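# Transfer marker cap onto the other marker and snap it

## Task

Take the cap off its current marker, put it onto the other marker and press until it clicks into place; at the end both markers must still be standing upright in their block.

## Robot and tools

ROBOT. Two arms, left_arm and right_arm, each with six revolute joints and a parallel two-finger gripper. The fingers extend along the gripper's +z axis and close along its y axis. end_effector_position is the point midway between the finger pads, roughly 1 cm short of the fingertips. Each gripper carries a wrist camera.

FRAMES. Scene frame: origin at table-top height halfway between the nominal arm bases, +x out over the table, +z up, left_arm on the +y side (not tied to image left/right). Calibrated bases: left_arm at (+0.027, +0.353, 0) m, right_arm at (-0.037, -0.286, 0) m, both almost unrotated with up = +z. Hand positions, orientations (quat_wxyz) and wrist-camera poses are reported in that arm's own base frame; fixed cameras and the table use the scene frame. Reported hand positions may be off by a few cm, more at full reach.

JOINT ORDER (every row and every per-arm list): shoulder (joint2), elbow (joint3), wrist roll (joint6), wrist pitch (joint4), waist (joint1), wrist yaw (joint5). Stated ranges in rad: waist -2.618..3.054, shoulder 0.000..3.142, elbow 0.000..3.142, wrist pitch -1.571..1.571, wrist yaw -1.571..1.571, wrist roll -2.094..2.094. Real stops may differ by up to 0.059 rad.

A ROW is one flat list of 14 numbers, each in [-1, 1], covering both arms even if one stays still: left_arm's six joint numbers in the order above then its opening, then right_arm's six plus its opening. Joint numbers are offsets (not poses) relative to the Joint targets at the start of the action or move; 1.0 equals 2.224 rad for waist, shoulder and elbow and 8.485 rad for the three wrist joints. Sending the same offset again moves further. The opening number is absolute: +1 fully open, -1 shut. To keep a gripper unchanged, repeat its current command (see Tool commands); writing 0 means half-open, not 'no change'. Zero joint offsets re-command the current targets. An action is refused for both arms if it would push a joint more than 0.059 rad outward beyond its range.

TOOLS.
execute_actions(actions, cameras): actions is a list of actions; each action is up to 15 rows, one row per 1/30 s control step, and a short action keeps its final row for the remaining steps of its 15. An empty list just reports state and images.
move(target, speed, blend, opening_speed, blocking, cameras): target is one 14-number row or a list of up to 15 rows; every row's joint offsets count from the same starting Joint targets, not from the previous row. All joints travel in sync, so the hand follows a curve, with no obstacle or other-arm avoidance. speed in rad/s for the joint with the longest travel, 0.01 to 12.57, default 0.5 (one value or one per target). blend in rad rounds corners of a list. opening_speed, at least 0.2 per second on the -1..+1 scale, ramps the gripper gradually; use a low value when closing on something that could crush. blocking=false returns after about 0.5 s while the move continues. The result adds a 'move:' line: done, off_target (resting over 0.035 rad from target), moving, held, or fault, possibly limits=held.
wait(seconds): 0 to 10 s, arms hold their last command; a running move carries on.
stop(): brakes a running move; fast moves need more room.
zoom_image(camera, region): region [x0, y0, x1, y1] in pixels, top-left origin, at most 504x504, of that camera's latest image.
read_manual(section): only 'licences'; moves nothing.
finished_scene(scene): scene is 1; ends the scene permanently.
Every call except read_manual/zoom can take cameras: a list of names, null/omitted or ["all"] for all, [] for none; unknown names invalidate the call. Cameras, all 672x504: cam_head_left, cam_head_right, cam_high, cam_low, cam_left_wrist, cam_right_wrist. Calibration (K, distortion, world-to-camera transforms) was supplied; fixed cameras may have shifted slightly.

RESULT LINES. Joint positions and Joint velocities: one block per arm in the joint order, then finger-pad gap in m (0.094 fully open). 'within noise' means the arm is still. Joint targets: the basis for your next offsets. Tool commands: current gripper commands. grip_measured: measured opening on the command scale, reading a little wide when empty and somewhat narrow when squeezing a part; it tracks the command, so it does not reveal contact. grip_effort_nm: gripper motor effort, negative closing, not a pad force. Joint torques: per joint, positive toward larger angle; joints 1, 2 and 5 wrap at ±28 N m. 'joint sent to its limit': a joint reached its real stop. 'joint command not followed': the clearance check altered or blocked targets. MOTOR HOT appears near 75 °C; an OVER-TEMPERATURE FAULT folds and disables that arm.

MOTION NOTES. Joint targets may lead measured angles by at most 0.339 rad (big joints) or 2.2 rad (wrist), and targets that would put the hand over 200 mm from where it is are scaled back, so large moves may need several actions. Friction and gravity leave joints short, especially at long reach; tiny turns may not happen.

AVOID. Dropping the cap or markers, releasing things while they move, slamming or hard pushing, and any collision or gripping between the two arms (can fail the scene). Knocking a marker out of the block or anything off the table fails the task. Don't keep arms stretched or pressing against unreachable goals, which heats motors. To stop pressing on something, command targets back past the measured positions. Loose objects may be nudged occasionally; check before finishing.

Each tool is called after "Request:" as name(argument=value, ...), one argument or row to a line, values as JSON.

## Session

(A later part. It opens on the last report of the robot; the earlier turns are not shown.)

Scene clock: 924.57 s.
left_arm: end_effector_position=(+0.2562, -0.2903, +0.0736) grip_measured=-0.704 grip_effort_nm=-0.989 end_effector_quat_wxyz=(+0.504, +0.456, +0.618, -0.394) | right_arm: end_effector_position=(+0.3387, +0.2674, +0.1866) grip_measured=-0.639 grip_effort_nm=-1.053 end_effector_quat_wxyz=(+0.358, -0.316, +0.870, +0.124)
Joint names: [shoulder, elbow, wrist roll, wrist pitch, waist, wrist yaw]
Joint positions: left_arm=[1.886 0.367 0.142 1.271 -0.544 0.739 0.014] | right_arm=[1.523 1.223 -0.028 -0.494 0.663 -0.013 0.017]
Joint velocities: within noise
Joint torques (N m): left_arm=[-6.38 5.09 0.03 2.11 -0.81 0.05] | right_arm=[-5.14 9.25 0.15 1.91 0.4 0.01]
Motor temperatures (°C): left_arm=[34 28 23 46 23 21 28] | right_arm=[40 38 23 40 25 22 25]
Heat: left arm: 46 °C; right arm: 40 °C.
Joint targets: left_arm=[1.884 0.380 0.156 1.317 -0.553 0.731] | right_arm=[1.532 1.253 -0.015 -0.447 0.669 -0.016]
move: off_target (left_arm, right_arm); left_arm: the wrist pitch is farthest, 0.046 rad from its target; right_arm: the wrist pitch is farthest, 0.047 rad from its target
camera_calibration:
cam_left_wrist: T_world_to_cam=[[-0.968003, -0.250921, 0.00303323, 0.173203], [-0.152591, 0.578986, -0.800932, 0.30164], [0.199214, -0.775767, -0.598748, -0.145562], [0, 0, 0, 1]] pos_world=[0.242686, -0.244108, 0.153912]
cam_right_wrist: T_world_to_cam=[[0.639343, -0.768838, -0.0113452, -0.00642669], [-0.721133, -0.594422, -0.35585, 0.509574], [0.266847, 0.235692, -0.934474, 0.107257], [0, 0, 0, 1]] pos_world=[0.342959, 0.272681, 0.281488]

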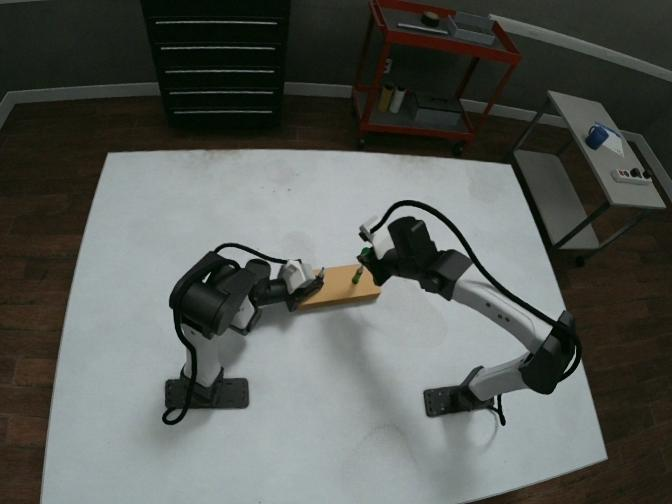

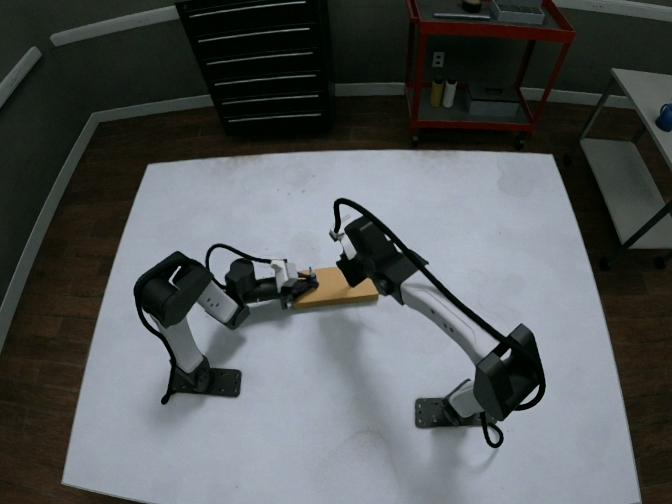

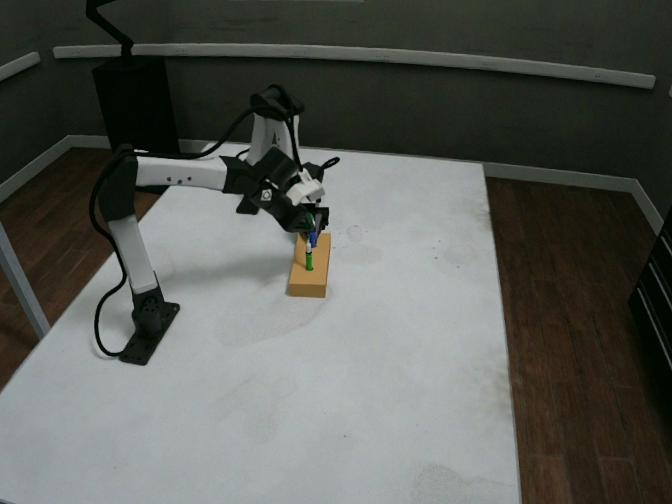

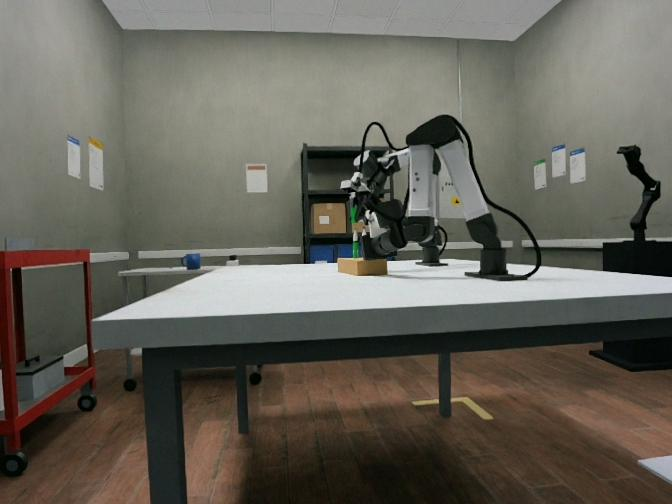

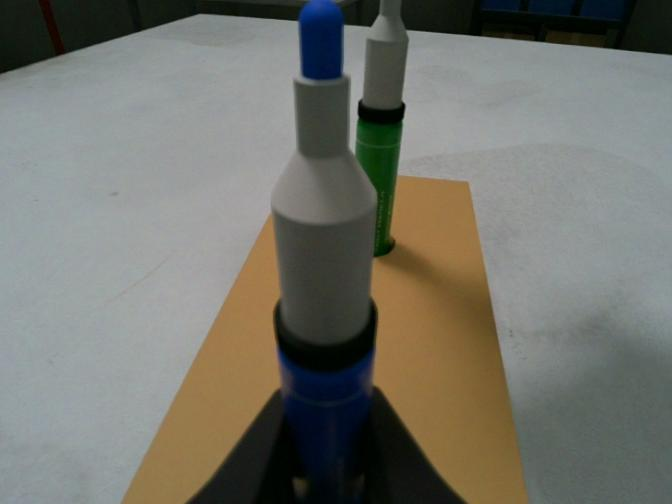

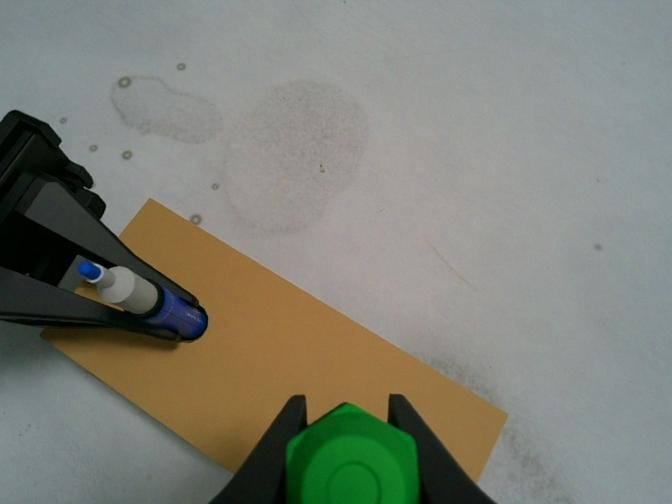

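Request:
move(
  target=[
    [0,0,0,0,0,0,0.0, 0,0,0,0,0,0,-0.8],
    [-0.0409,-0.0472,0.0059,-0.0080,0.0553,0.0154,0.0, -0.0189,-0.0418,0,0.0038,0,0,-0.8],
    [-0.2671,-0.0288,0.0289,-0.0964,0.1196,0.0280,0.0, -0.0189,-0.0418,0,0.0038,0,0,-0.8],
  ],
  speed=[0.3,0.2,0.5],
  opening_speed=1.5,
)

Scene clock: 1068.30 s.
left_arm: end_effector_position=(+0.2316, -0.2157, +0.1098) grip_measured=-0.002 grip_effort_nm=0.134 end_effector_quat_wxyz=(+0.473, +0.469, +0.645, -0.374) | right_arm: end_effector_position=(+0.3353, +0.2647, +0.1777) grip_measured=-0.639 grip_effort_nm=-1.062 end_effector_quat_wxyz=(+0.357, -0.316, +0.870, +0.124)
Joint names: [shoulder, elbow, wrist roll, wrist pitch, waist, wrist yaw]
Joint positions: left_arm=[1.303 0.287 0.366 0.529 -0.293 0.949 0.047] | right_arm=[1.51 1.176 -0.028 -0.462 0.663 -0.013 0.017]
Joint velocities: within noise
Joint torques (N m): left_arm=[-4.34 9.24 0.22 1.24 0.42 0.43] | right_arm=[-7.39 5.44 0.14 1.89 0.34 0]
Motor temperatures (°C): left_arm=[35 28 23 48 23 21 28] | right_arm=[38 45 23 49 25 22 25]
Heat: left arm: 48 °C; right arm: 49 °C.
Joint targets: left_arm=[1.290 0.316 0.401 0.499 -0.287 0.968] | right_arm=[1.490 1.160 -0.015 -0.414 0.669 -0.016]
move: off_target (right_arm); right_arm: the wrist pitch is farthest, 0.047 rad from its target
camera_calibration:
cam_left_wrist: T_world_to_cam=[[-0.96694, -0.254323, 0.0186391, 0.165308], [-0.184125, 0.645735, -0.741029, 0.298742], [0.176425, -0.719962, -0.671214, -0.0358783], [0, 0, 0, 1]] pos_world=[0.221179, -0.176698, 0.194214]
cam_right_wrist: T_world_to_cam=[[0.639319, -0.768857, -0.0113769, -0.00640683], [-0.721515, -0.594707, -0.354598, 0.50225], [0.265869, 0.23491, -0.93495, 0.101251], [0, 0, 0, 1]] pos_world=[0.339558, 0.269981, 0.272688]

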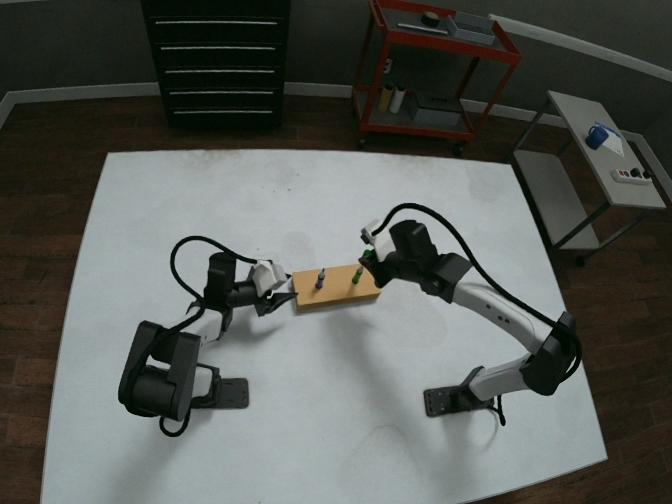

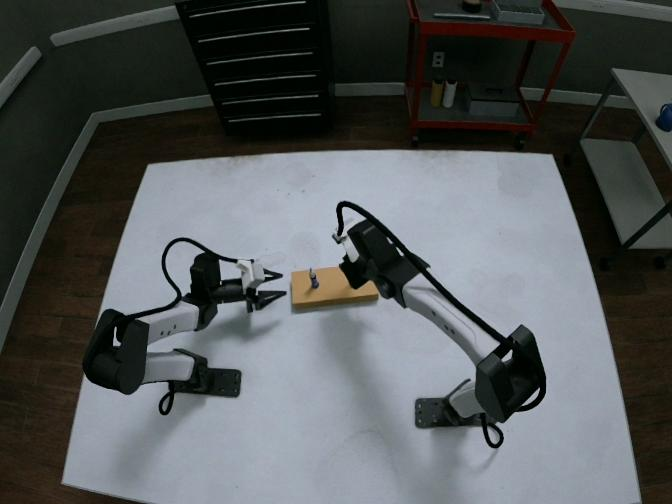

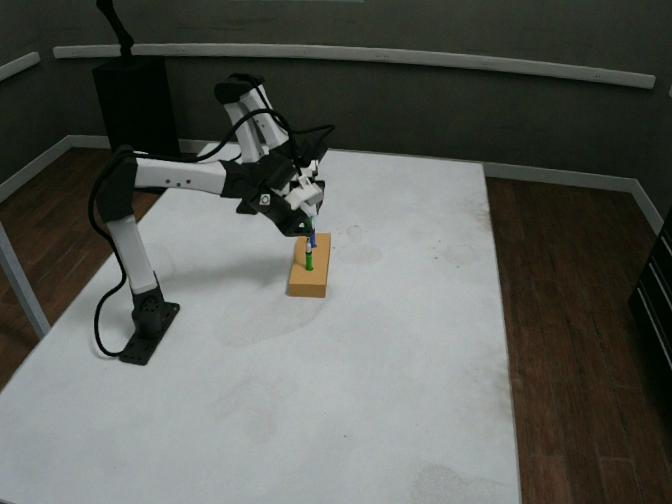

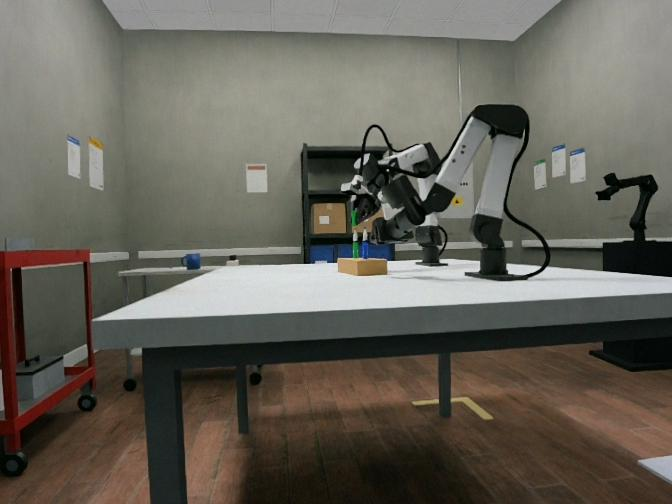

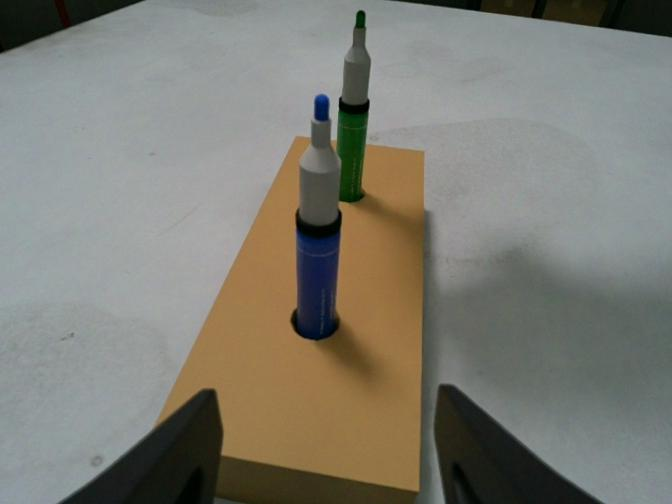

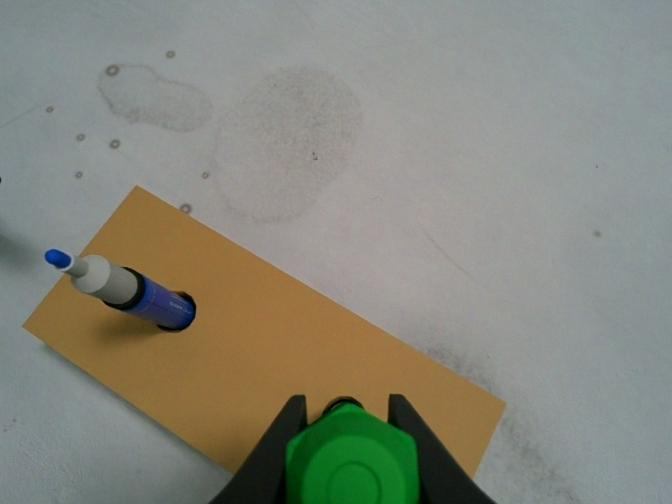

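Request:
move(
  target=[0,0,0,0.0200,0,0,0.0, 0,0,0,0,0,0,-0.8],
  speed=0.5,
  cameras=["cam_left_wrist","cam_right_wrist"],
)

Request:
zoom_image(
  camera="cam_left_wrist",
  region=[270, 0, 450, 270],
)

Request:
zoom_image(
  camera="cam_right_wrist",
  region=[280, 370, 420, 504],
)

Scene clock: 1076.07 s.
left_arm: end_effector_position=(+0.2372, -0.2176, +0.1226) grip_measured=-0.002 grip_effort_nm=0.134 end_effector_quat_wxyz=(+0.503, +0.478, +0.621, -0.364) | right_arm: end_effector_position=(+0.3355, +0.2648, +0.1780) grip_measured=-0.639 grip_effort_nm=-1.057 end_effector_quat_wxyz=(+0.358, -0.316, +0.870, +0.124)
Joint names: [shoulder, elbow, wrist roll, wrist pitch, waist, wrist yaw]
Joint positions: left_arm=[1.303 0.287 0.366 0.61 -0.293 0.95 0.047] | right_arm=[1.51 1.176 -0.028 -0.46 0.663 -0.013 0.017]
Joint velocities: within noise
Joint torques (N m): left_arm=[-4.36 9.26 0.22 2.11 0.47 0.42] | right_arm=[-7.35 5.46 0.13 1.91 0.43 -0.01]
Motor temperatures (°C): left_arm=[34 28 23 46 23 21 27] | right_arm=[39 44 23 48 25 22 25]
Heat: left arm: 46 °C; right arm: 48 °C.
Joint targets: left_arm=[1.290 0.316 0.401 0.669 -0.287 0.968] | right_arm=[1.490 1.160 -0.015 -0.414 0.669 -0.016]
move: off_target (left_arm, right_arm); left_arm: the wrist pitch is farthest, 0.059 rad from its target; right_arm: the wrist pitch is farthest, 0.046 rad from its target
camera_calibration:
cam_left_wrist: T_world_to_cam=[[-0.966068, -0.253333, -0.0503569, 0.178523], [-0.124561, 0.627744, -0.768389, 0.295792], [0.22627, -0.736043, -0.637999, -0.0489695], [0, 0, 0, 1]] pos_world=[0.22039, -0.1765, 0.205031]
cam_right_wrist: T_world_to_cam=[[0.639332, -0.768848, -0.0112974, -0.00642001], [-0.721068, -0.594368, -0.356074, 0.502613], [0.267052, 0.235795, -0.93439, 0.100593], [0, 0, 0, 1]] pos_world=[0.339659, 0.270081, 0.272888]
Images, in order (width x height): cam_left_wrist 672x504, cam_right_wrist 672x504.

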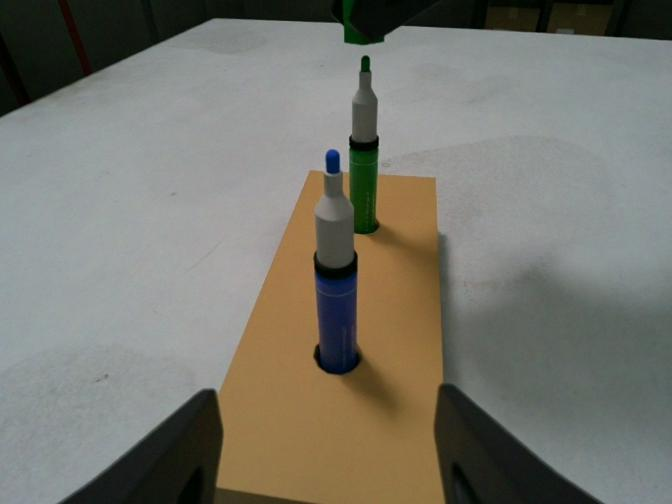

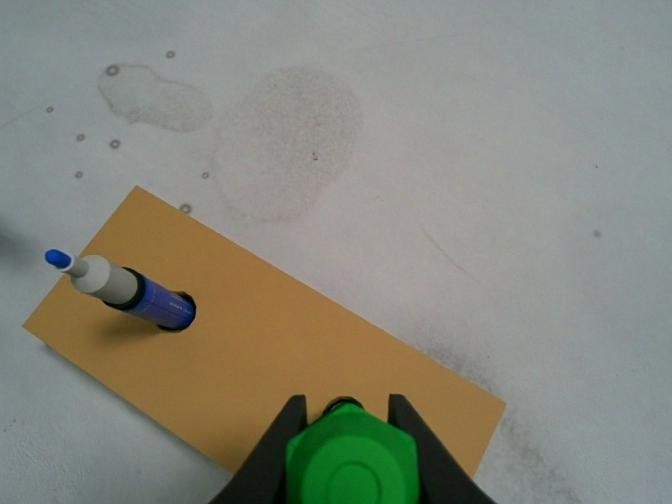

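Scaled by 1.867 from the camera's 672x504 image, which has a finer 960x720 frame.

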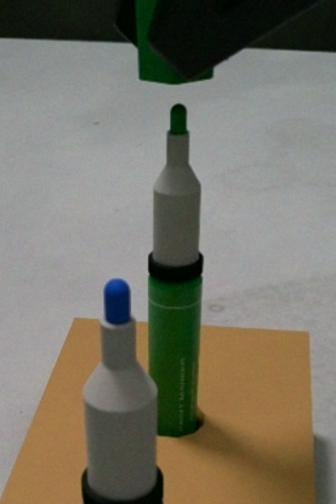

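Scaled by 3.600 from the camera's 672x504 image, which has a finer 960x720 frame.

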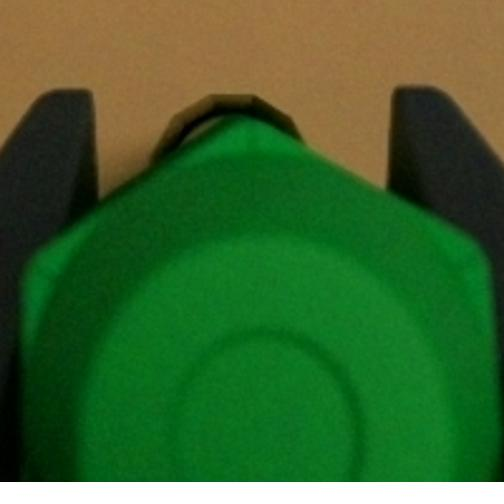

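Request:
zoom_image(
  camera="cam_head_left",
  region=[340, 235, 390, 290],
)

Request:
zoom_image(
  camera="cam_low",
  region=[340, 200, 376, 265],
)

This scene's latest camera images include none from cam_head_left. They are from: cam_left_wrist, cam_right_wrist. cam_head_left's image comes with the result of a call that names it in "cameras".

This scene's latest camera images include none from cam_low. They are from: cam_left_wrist, cam_right_wrist. cam_low's image comes with the result of a call that names it in "cameras".

Request:
move(
  target=[0,0,0,0,0,0,0.0, -0.0027,-0.0180,0,0.0045,0,0,-0.8],
  speed=0.15,
)

Request:
zoom_image(
  camera="cam_left_wrist",
  region=[310, 0, 420, 200],
)

Request:
zoom_image(
  camera="cam_head_left",
  region=[340, 235, 390, 290],
)

Request:
zoom_image(
  camera="cam_high",
  region=[295, 205, 325, 275],
)

Scene clock: 1107.40 s.
left_arm: end_effector_position=(+0.2372, -0.2176, +0.1226) grip_measured=-0.002 grip_effort_nm=0.129 end_effector_quat_wxyz=(+0.503, +0.479, +0.621, -0.364) | right_arm: end_effector_position=(+0.3340, +0.2637, +0.1696) grip_measured=-0.639 grip_effort_nm=-1.057 end_effector_quat_wxyz=(+0.359, -0.316, +0.870, +0.124)
Joint names: [shoulder, elbow, wrist roll, wrist pitch, waist, wrist yaw]
Joint positions: left_arm=[1.303 0.287 0.367 0.61 -0.293 0.95 0.047] | right_arm=[1.505 1.136 -0.028 -0.423 0.663 -0.013 0.017]
Joint velocities: within noise
Joint torques (N m): left_arm=[-4.27 9.26 0.2 2.08 0.47 0.42] | right_arm=[-7.43 5.42 0.15 1.94 0.38 0.01]
Motor temperatures (°C): left_arm=[32 30 23 47 23 21 26] | right_arm=[41 41 23 48 25 22 26]
Heat: left arm: 47 °C; right arm: 48 °C.
Joint targets: left_arm=[1.290 0.316 0.401 0.669 -0.287 0.968] | right_arm=[1.484 1.120 -0.015 -0.376 0.669 -0.016]
move: off_target (left_arm, right_arm); left_arm: the wrist pitch is farthest, 0.059 rad from its target; right_arm: the wrist pitch is farthest, 0.047 rad from its target
camera_calibration:
cam_left_wrist: T_world_to_cam=[[-0.966088, -0.252962, -0.0518075, 0.178769], [-0.123269, 0.628125, -0.768286, 0.295603], [0.226889, -0.735846, -0.638006, -0.0491208], [0, 0, 0, 1]] pos_world=[0.220291, -0.176599, 0.20503]
cam_right_wrist: T_world_to_cam=[[0.639339, -0.768843, -0.0112637, -0.00650442], [-0.720507, -0.5939, -0.357983, 0.497886], [0.268543, 0.236988, -0.93366, 0.0924596], [0, 0, 0, 1]] pos_world=[0.338059, 0.268782, 0.264487]

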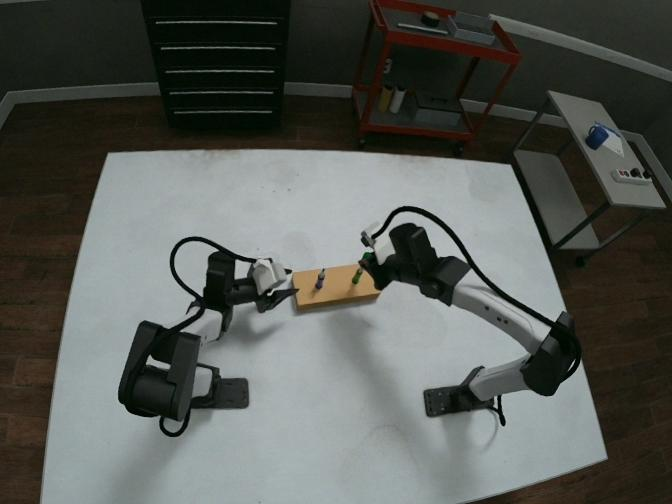

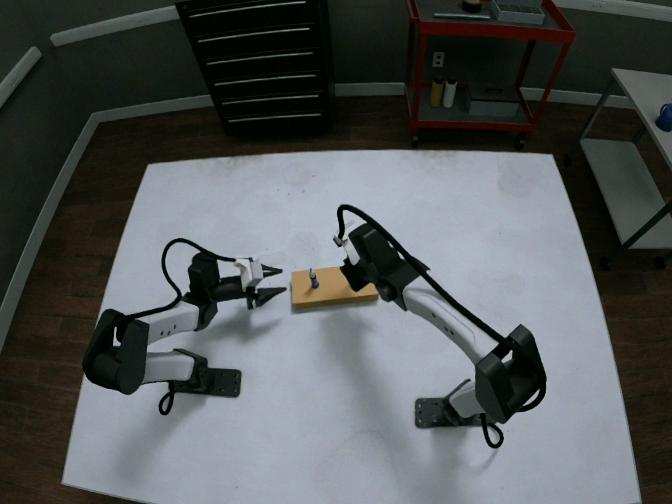

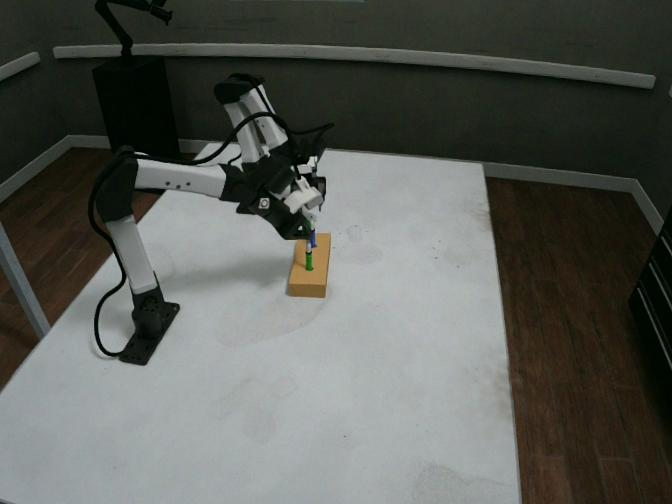

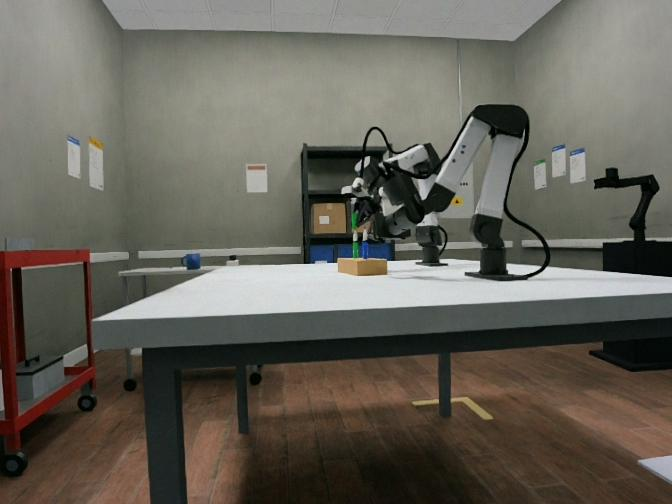

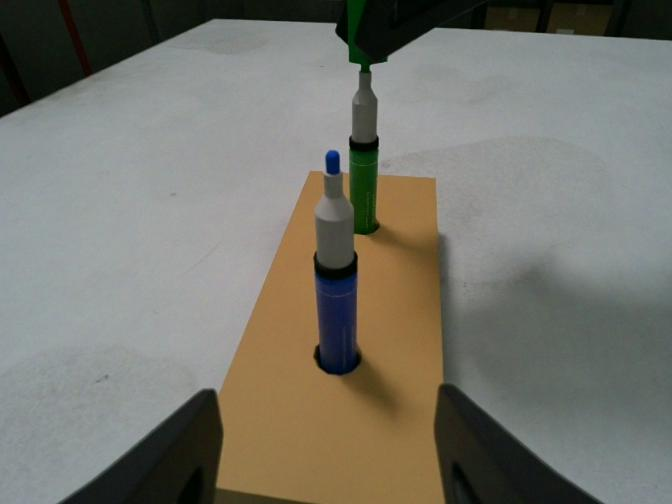

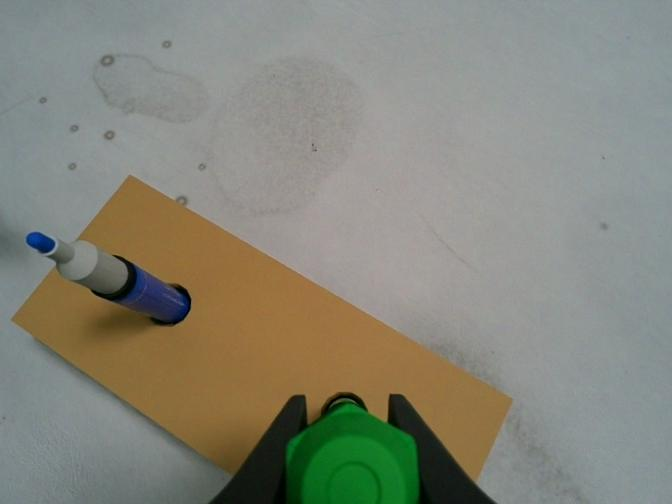

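Scaled by 2.520 from the camera's 672x504 image, which has a finer 960x720 frame.

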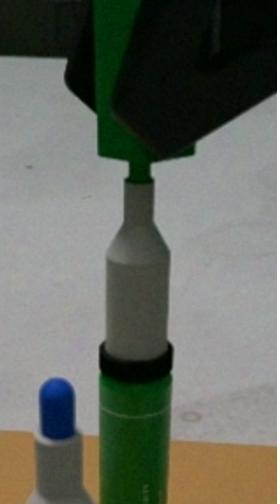

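Scaled by 9.164 from the camera's 672x504 image, which has a finer 960x720 frame.

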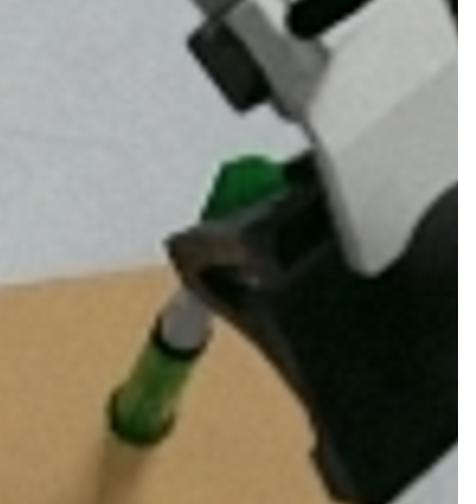

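Scaled by 7.200 from the camera's 672x504 image, which has a finer 960x720 frame.

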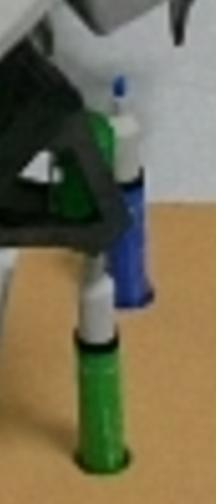

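Request:
move(
  target=[0,0,0,0,0,0,0.0, 0.0211,-0.0193,0,0.0074,0.0018,0,-0.8],
  speed=0.08,
  cameras=["cam_left_wrist","cam_right_wrist","cam_head_left","cam_high"],
)

Request:
zoom_image(
  camera="cam_left_wrist",
  region=[310, 0, 420, 200],
)

Request:
zoom_image(
  camera="cam_head_left",
  region=[340, 235, 390, 290],
)

Scene clock: 1133.90 s.
left_arm: end_effector_position=(+0.2372, -0.2176, +0.1226) grip_measured=-0.002 grip_effort_nm=0.134 end_effector_quat_wxyz=(+0.503, +0.479, +0.621, -0.364) | right_arm: end_effector_position=(+0.3349, +0.2664, +0.1551) grip_measured=-0.639 grip_effort_nm=-1.057 end_effector_quat_wxyz=(+0.359, -0.317, +0.869, +0.125)
Joint names: [shoulder, elbow, wrist roll, wrist pitch, waist, wrist yaw]
Joint positions: left_arm=[1.303 0.287 0.367 0.61 -0.293 0.95 0.047] | right_arm=[1.522 1.092 -0.028 -0.36 0.667 -0.013 0.017]
Joint velocities: within noise
Joint torques (N m): left_arm=[-4.36 9.26 0.21 2.08 0.42 0.38] | right_arm=[-5.07 5.46 0.13 1.95 0.4 0]
Motor temperatures (°C): left_arm=[32 31 23 47 23 21 26] | right_arm=[43 38 23 51 25 22 26]
Heat: left arm: 47 °C; right arm: 51 °C.
Joint targets: left_arm=[1.290 0.316 0.401 0.669 -0.287 0.968] | right_arm=[1.531 1.077 -0.015 -0.314 0.673 -0.016]
move: off_target (left_arm, right_arm); left_arm: the wrist pitch is farthest, 0.059 rad from its target; right_arm: the wrist pitch is farthest, 0.047 rad from its target
camera_calibration:
cam_left_wrist: T_world_to_cam=[[-0.966088, -0.252962, -0.0518075, 0.178769], [-0.123269, 0.628125, -0.768286, 0.295603], [0.226889, -0.735846, -0.638006, -0.0491208], [0, 0, 0, 1]] pos_world=[0.220291, -0.176599, 0.20503]
cam_right_wrist: T_world_to_cam=[[0.642322, -0.766353, -0.01123, -0.00681124], [-0.717567, -0.596155, -0.360135, 0.494937], [0.269296, 0.239381, -0.932833, 0.0770975], [0, 0, 0, 1]] pos_world=[0.338763, 0.271383, 0.250087]
Images, in order (width x height): cam_head_left 672x504, cam_high 672x504, cam_left_wrist 672x504, cam_right_wrist 672x504.

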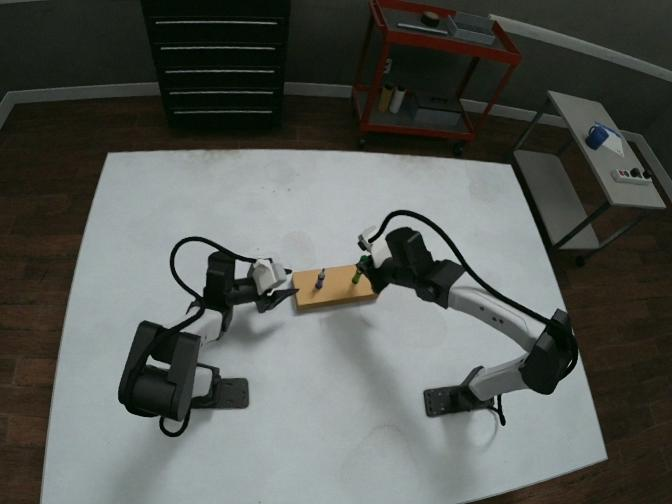

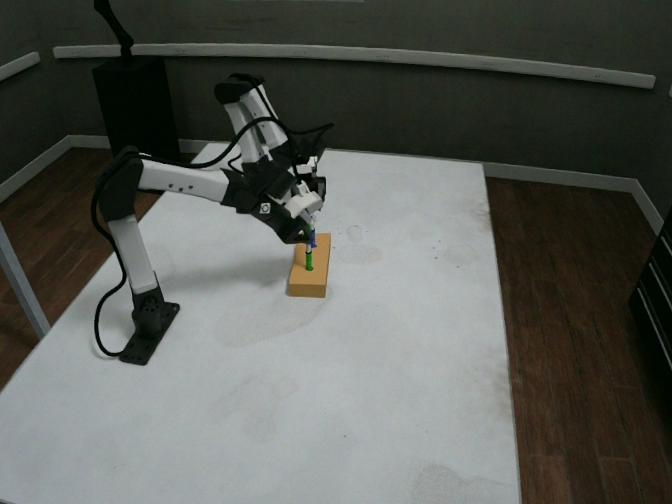

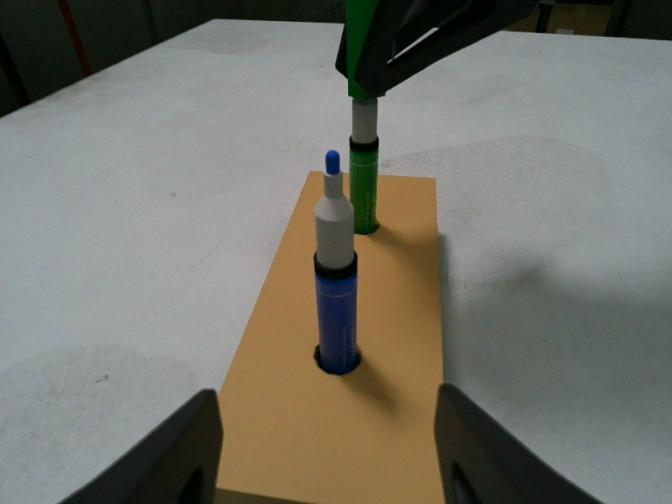

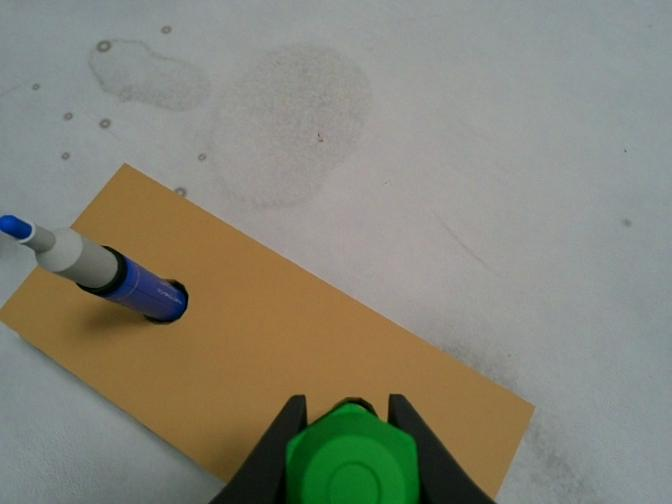

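Scaled by 2.520 from the camera's 672x504 image, which has a finer 960x720 frame.

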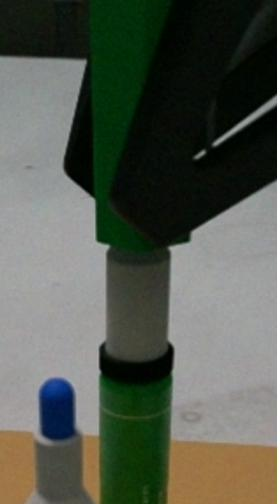

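Scaled by 9.164 from the camera's 672x504 image, which has a finer 960x720 frame.

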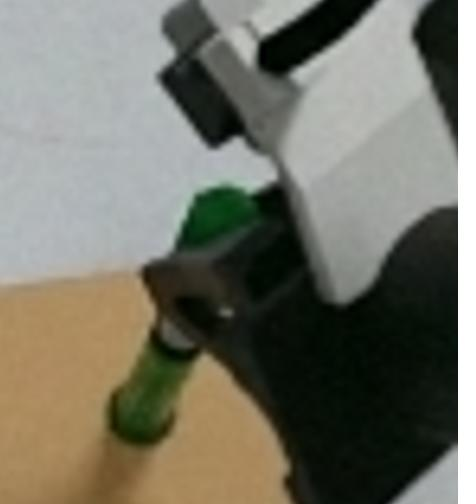

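Request:
move(
  target=[0,0,0,0,0,0,0.0, 0.0117,-0.0292,0,0.0107,0,0,-0.8],
  speed=0.08,
  cameras=["cam_left_wrist","cam_right_wrist","cam_head_left"],
)

Request:
zoom_image(
  camera="cam_left_wrist",
  region=[310, 0, 420, 250],
)

Scene clock: 1151.97 s.
left_arm: end_effector_position=(+0.2372, -0.2176, +0.1226) grip_measured=-0.002 grip_effort_nm=0.129 end_effector_quat_wxyz=(+0.503, +0.479, +0.621, -0.364) | right_arm: end_effector_position=(+0.3372, +0.2683, +0.1378) grip_measured=-0.639 grip_effort_nm=-1.057 end_effector_quat_wxyz=(+0.366, -0.316, +0.866, +0.127)
Joint names: [shoulder, elbow, wrist roll, wrist pitch, waist, wrist yaw]
Joint positions: left_arm=[1.303 0.287 0.367 0.61 -0.293 0.95 0.047] | right_arm=[1.542 1.031 -0.028 -0.265 0.667 -0.013 0.017]
Joint velocities: within noise
Joint torques (N m): left_arm=[-4.36 9.14 0.17 2.08 0.44 0.4] | right_arm=[-4.74 5.09 0.13 1.93 0.43 -0.01]
Motor temperatures (°C): left_arm=[32 31 23 47 23 21 26] | right_arm=[41 38 23 50 25 22 26]
Heat: left arm: 47 °C; right arm: 50 °C.
Joint targets: left_arm=[1.290 0.316 0.401 0.669 -0.287 0.968] | right_arm=[1.557 1.012 -0.015 -0.223 0.673 -0.016]
move: off_target (left_arm, right_arm); left_arm: the wrist pitch is farthest, 0.059 rad from its target; right_arm: the wrist pitch is farthest, 0.042 rad from its target
camera_calibration:
cam_left_wrist: T_world_to_cam=[[-0.966088, -0.252962, -0.0518075, 0.178769], [-0.123269, 0.628125, -0.768286, 0.295603], [0.226889, -0.735846, -0.638006, -0.0491208], [0, 0, 0, 1]] pos_world=[0.220291, -0.176599, 0.20503]
cam_right_wrist: T_world_to_cam=[[0.642415, -0.766281, -0.0107783, -0.00708957], [-0.713617, -0.593018, -0.372935, 0.49101], [0.279382, 0.247271, -0.927795, 0.0536148], [0, 0, 0, 1]] pos_world=[0.339969, 0.272488, 0.232782]
Images, in order (width x height): cam_head_left 672x504, cam_left_wrist 672x504, cam_right_wrist 672x504.

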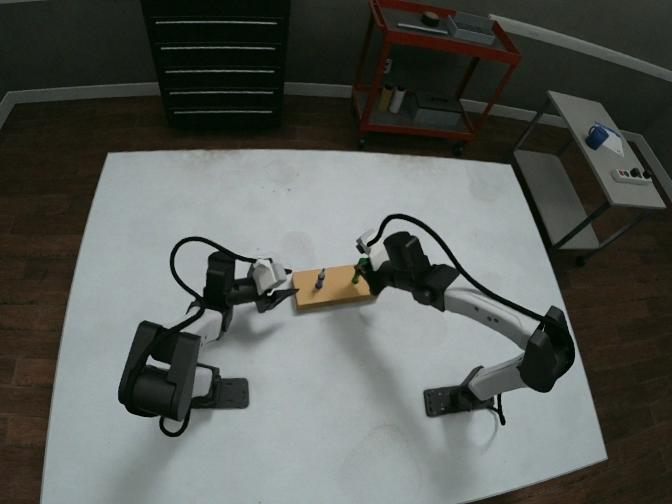

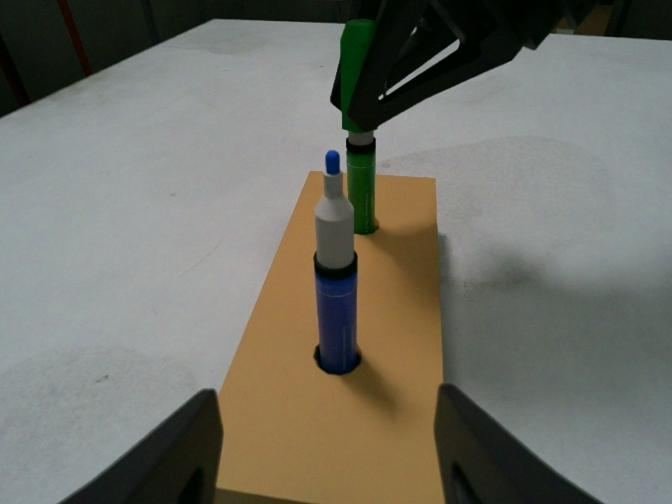

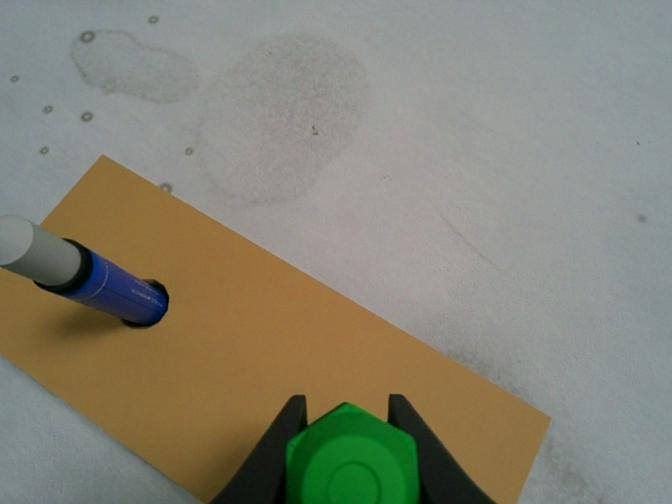

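Scaled by 2.016 from the camera's 672x504 image, which has a finer 960x720 frame.

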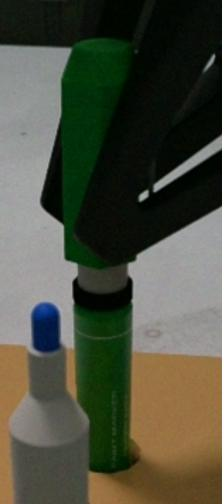

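Request:
move(
  target=[0,0,0,0,0,0,0.0, -0.0058,-0.0050,0,-0.0044,0,0,-0.8],
  speed=0.08,
  cameras=["cam_left_wrist","cam_right_wrist","cam_head_left"],
)

Request:
zoom_image(
  camera="cam_left_wrist",
  region=[310, 0, 420, 250],
)

Scene clock: 1199.10 s.
left_arm: end_effector_position=(+0.2372, -0.2176, +0.1226) grip_measured=-0.002 grip_effort_nm=0.134 end_effector_quat_wxyz=(+0.503, +0.479, +0.621, -0.364) | right_arm: end_effector_position=(+0.3366, +0.2678, +0.1363) grip_measured=-0.639 grip_effort_nm=-1.057 end_effector_quat_wxyz=(+0.364, -0.316, +0.867, +0.127)
Joint names: [shoulder, elbow, wrist roll, wrist pitch, waist, wrist yaw]
Joint positions: left_arm=[1.303 0.287 0.367 0.61 -0.293 0.95 0.047] | right_arm=[1.542 1.027 -0.028 -0.264 0.667 -0.013 0.017]
Joint velocities: within noise
Joint torques (N m): left_arm=[-4.26 9.18 0.21 2.12 0.46 0.38] | right_arm=[-5.6 4.51 0.14 1.53 0.47 0]
Motor temperatures (°C): left_arm=[31 32 23 48 23 21 25] | right_arm=[36 37 23 52 25 22 26]
Heat: left arm: 48 °C; right arm: 52 °C.
Joint targets: left_arm=[1.290 0.316 0.401 0.669 -0.287 0.968] | right_arm=[1.544 1.001 -0.015 -0.260 0.673 -0.016]
move: off_target (left_arm); left_arm: the wrist pitch is farthest, 0.059 rad from its target
camera_calibration:
cam_left_wrist: T_world_to_cam=[[-0.966088, -0.252962, -0.0518075, 0.178769], [-0.123269, 0.628125, -0.768286, 0.295603], [0.226889, -0.735846, -0.638006, -0.0491208], [0, 0, 0, 1]] pos_world=[0.220291, -0.176599, 0.20503]
cam_right_wrist: T_world_to_cam=[[0.642374, -0.766315, -0.0108642, -0.00709996], [-0.714398, -0.593601, -0.370505, 0.48992], [0.277474, 0.245764, -0.928767, 0.0536654], [0, 0, 0, 1]] pos_world=[0.339668, 0.272187, 0.231283]
Images, in order (width x height): cam_head_left 672x504, cam_left_wrist 672x504, cam_right_wrist 672x504.

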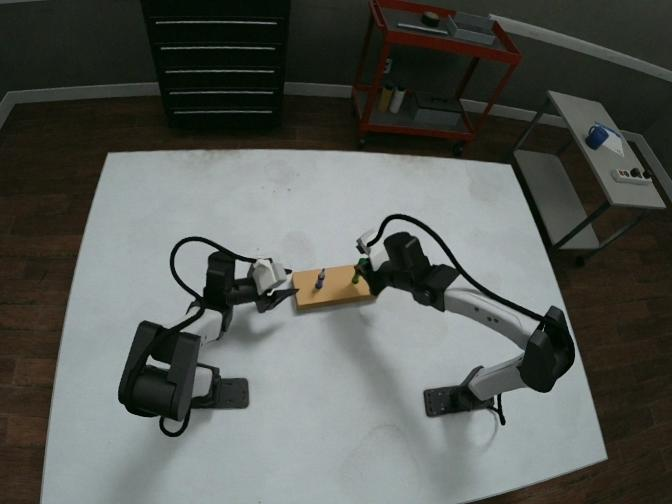

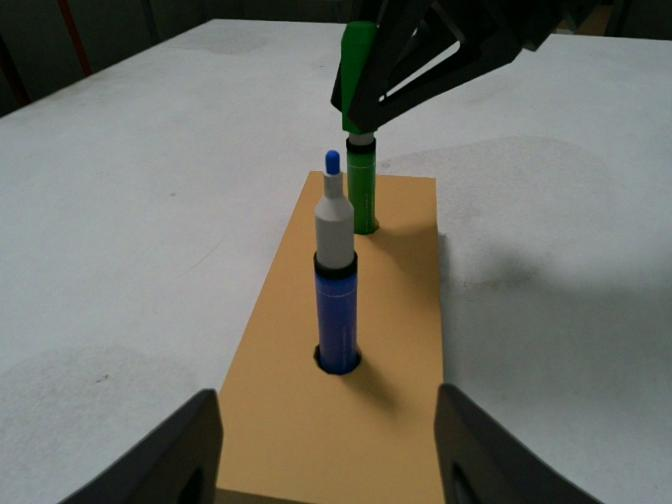

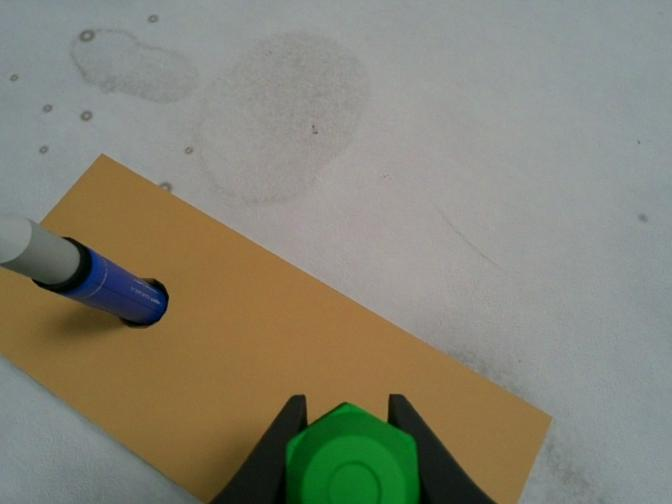

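Scaled by 2.016 from the camera's 672x504 image, which has a finer 960x720 frame.

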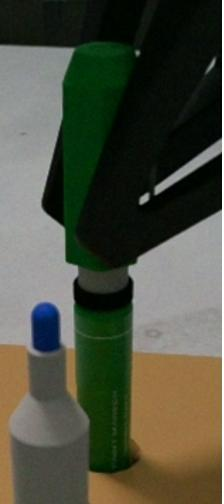

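Request:
zoom_image(
  camera="cam_head_left",
  region=[340, 235, 390, 290],
)

Request:
zoom_image(
  camera="cam_left_wrist",
  region=[335, 110, 395, 245],
)

Scaled by 9.164 from the camera's 672x504 image, which has a finer 960x720 frame.

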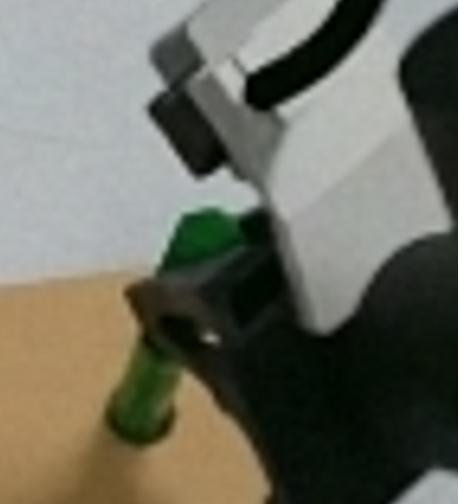

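Scaled by 3.733 from the camera's 672x504 image, which has a finer 960x720 frame.

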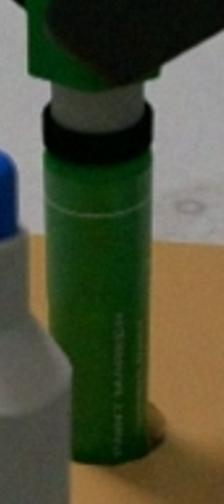

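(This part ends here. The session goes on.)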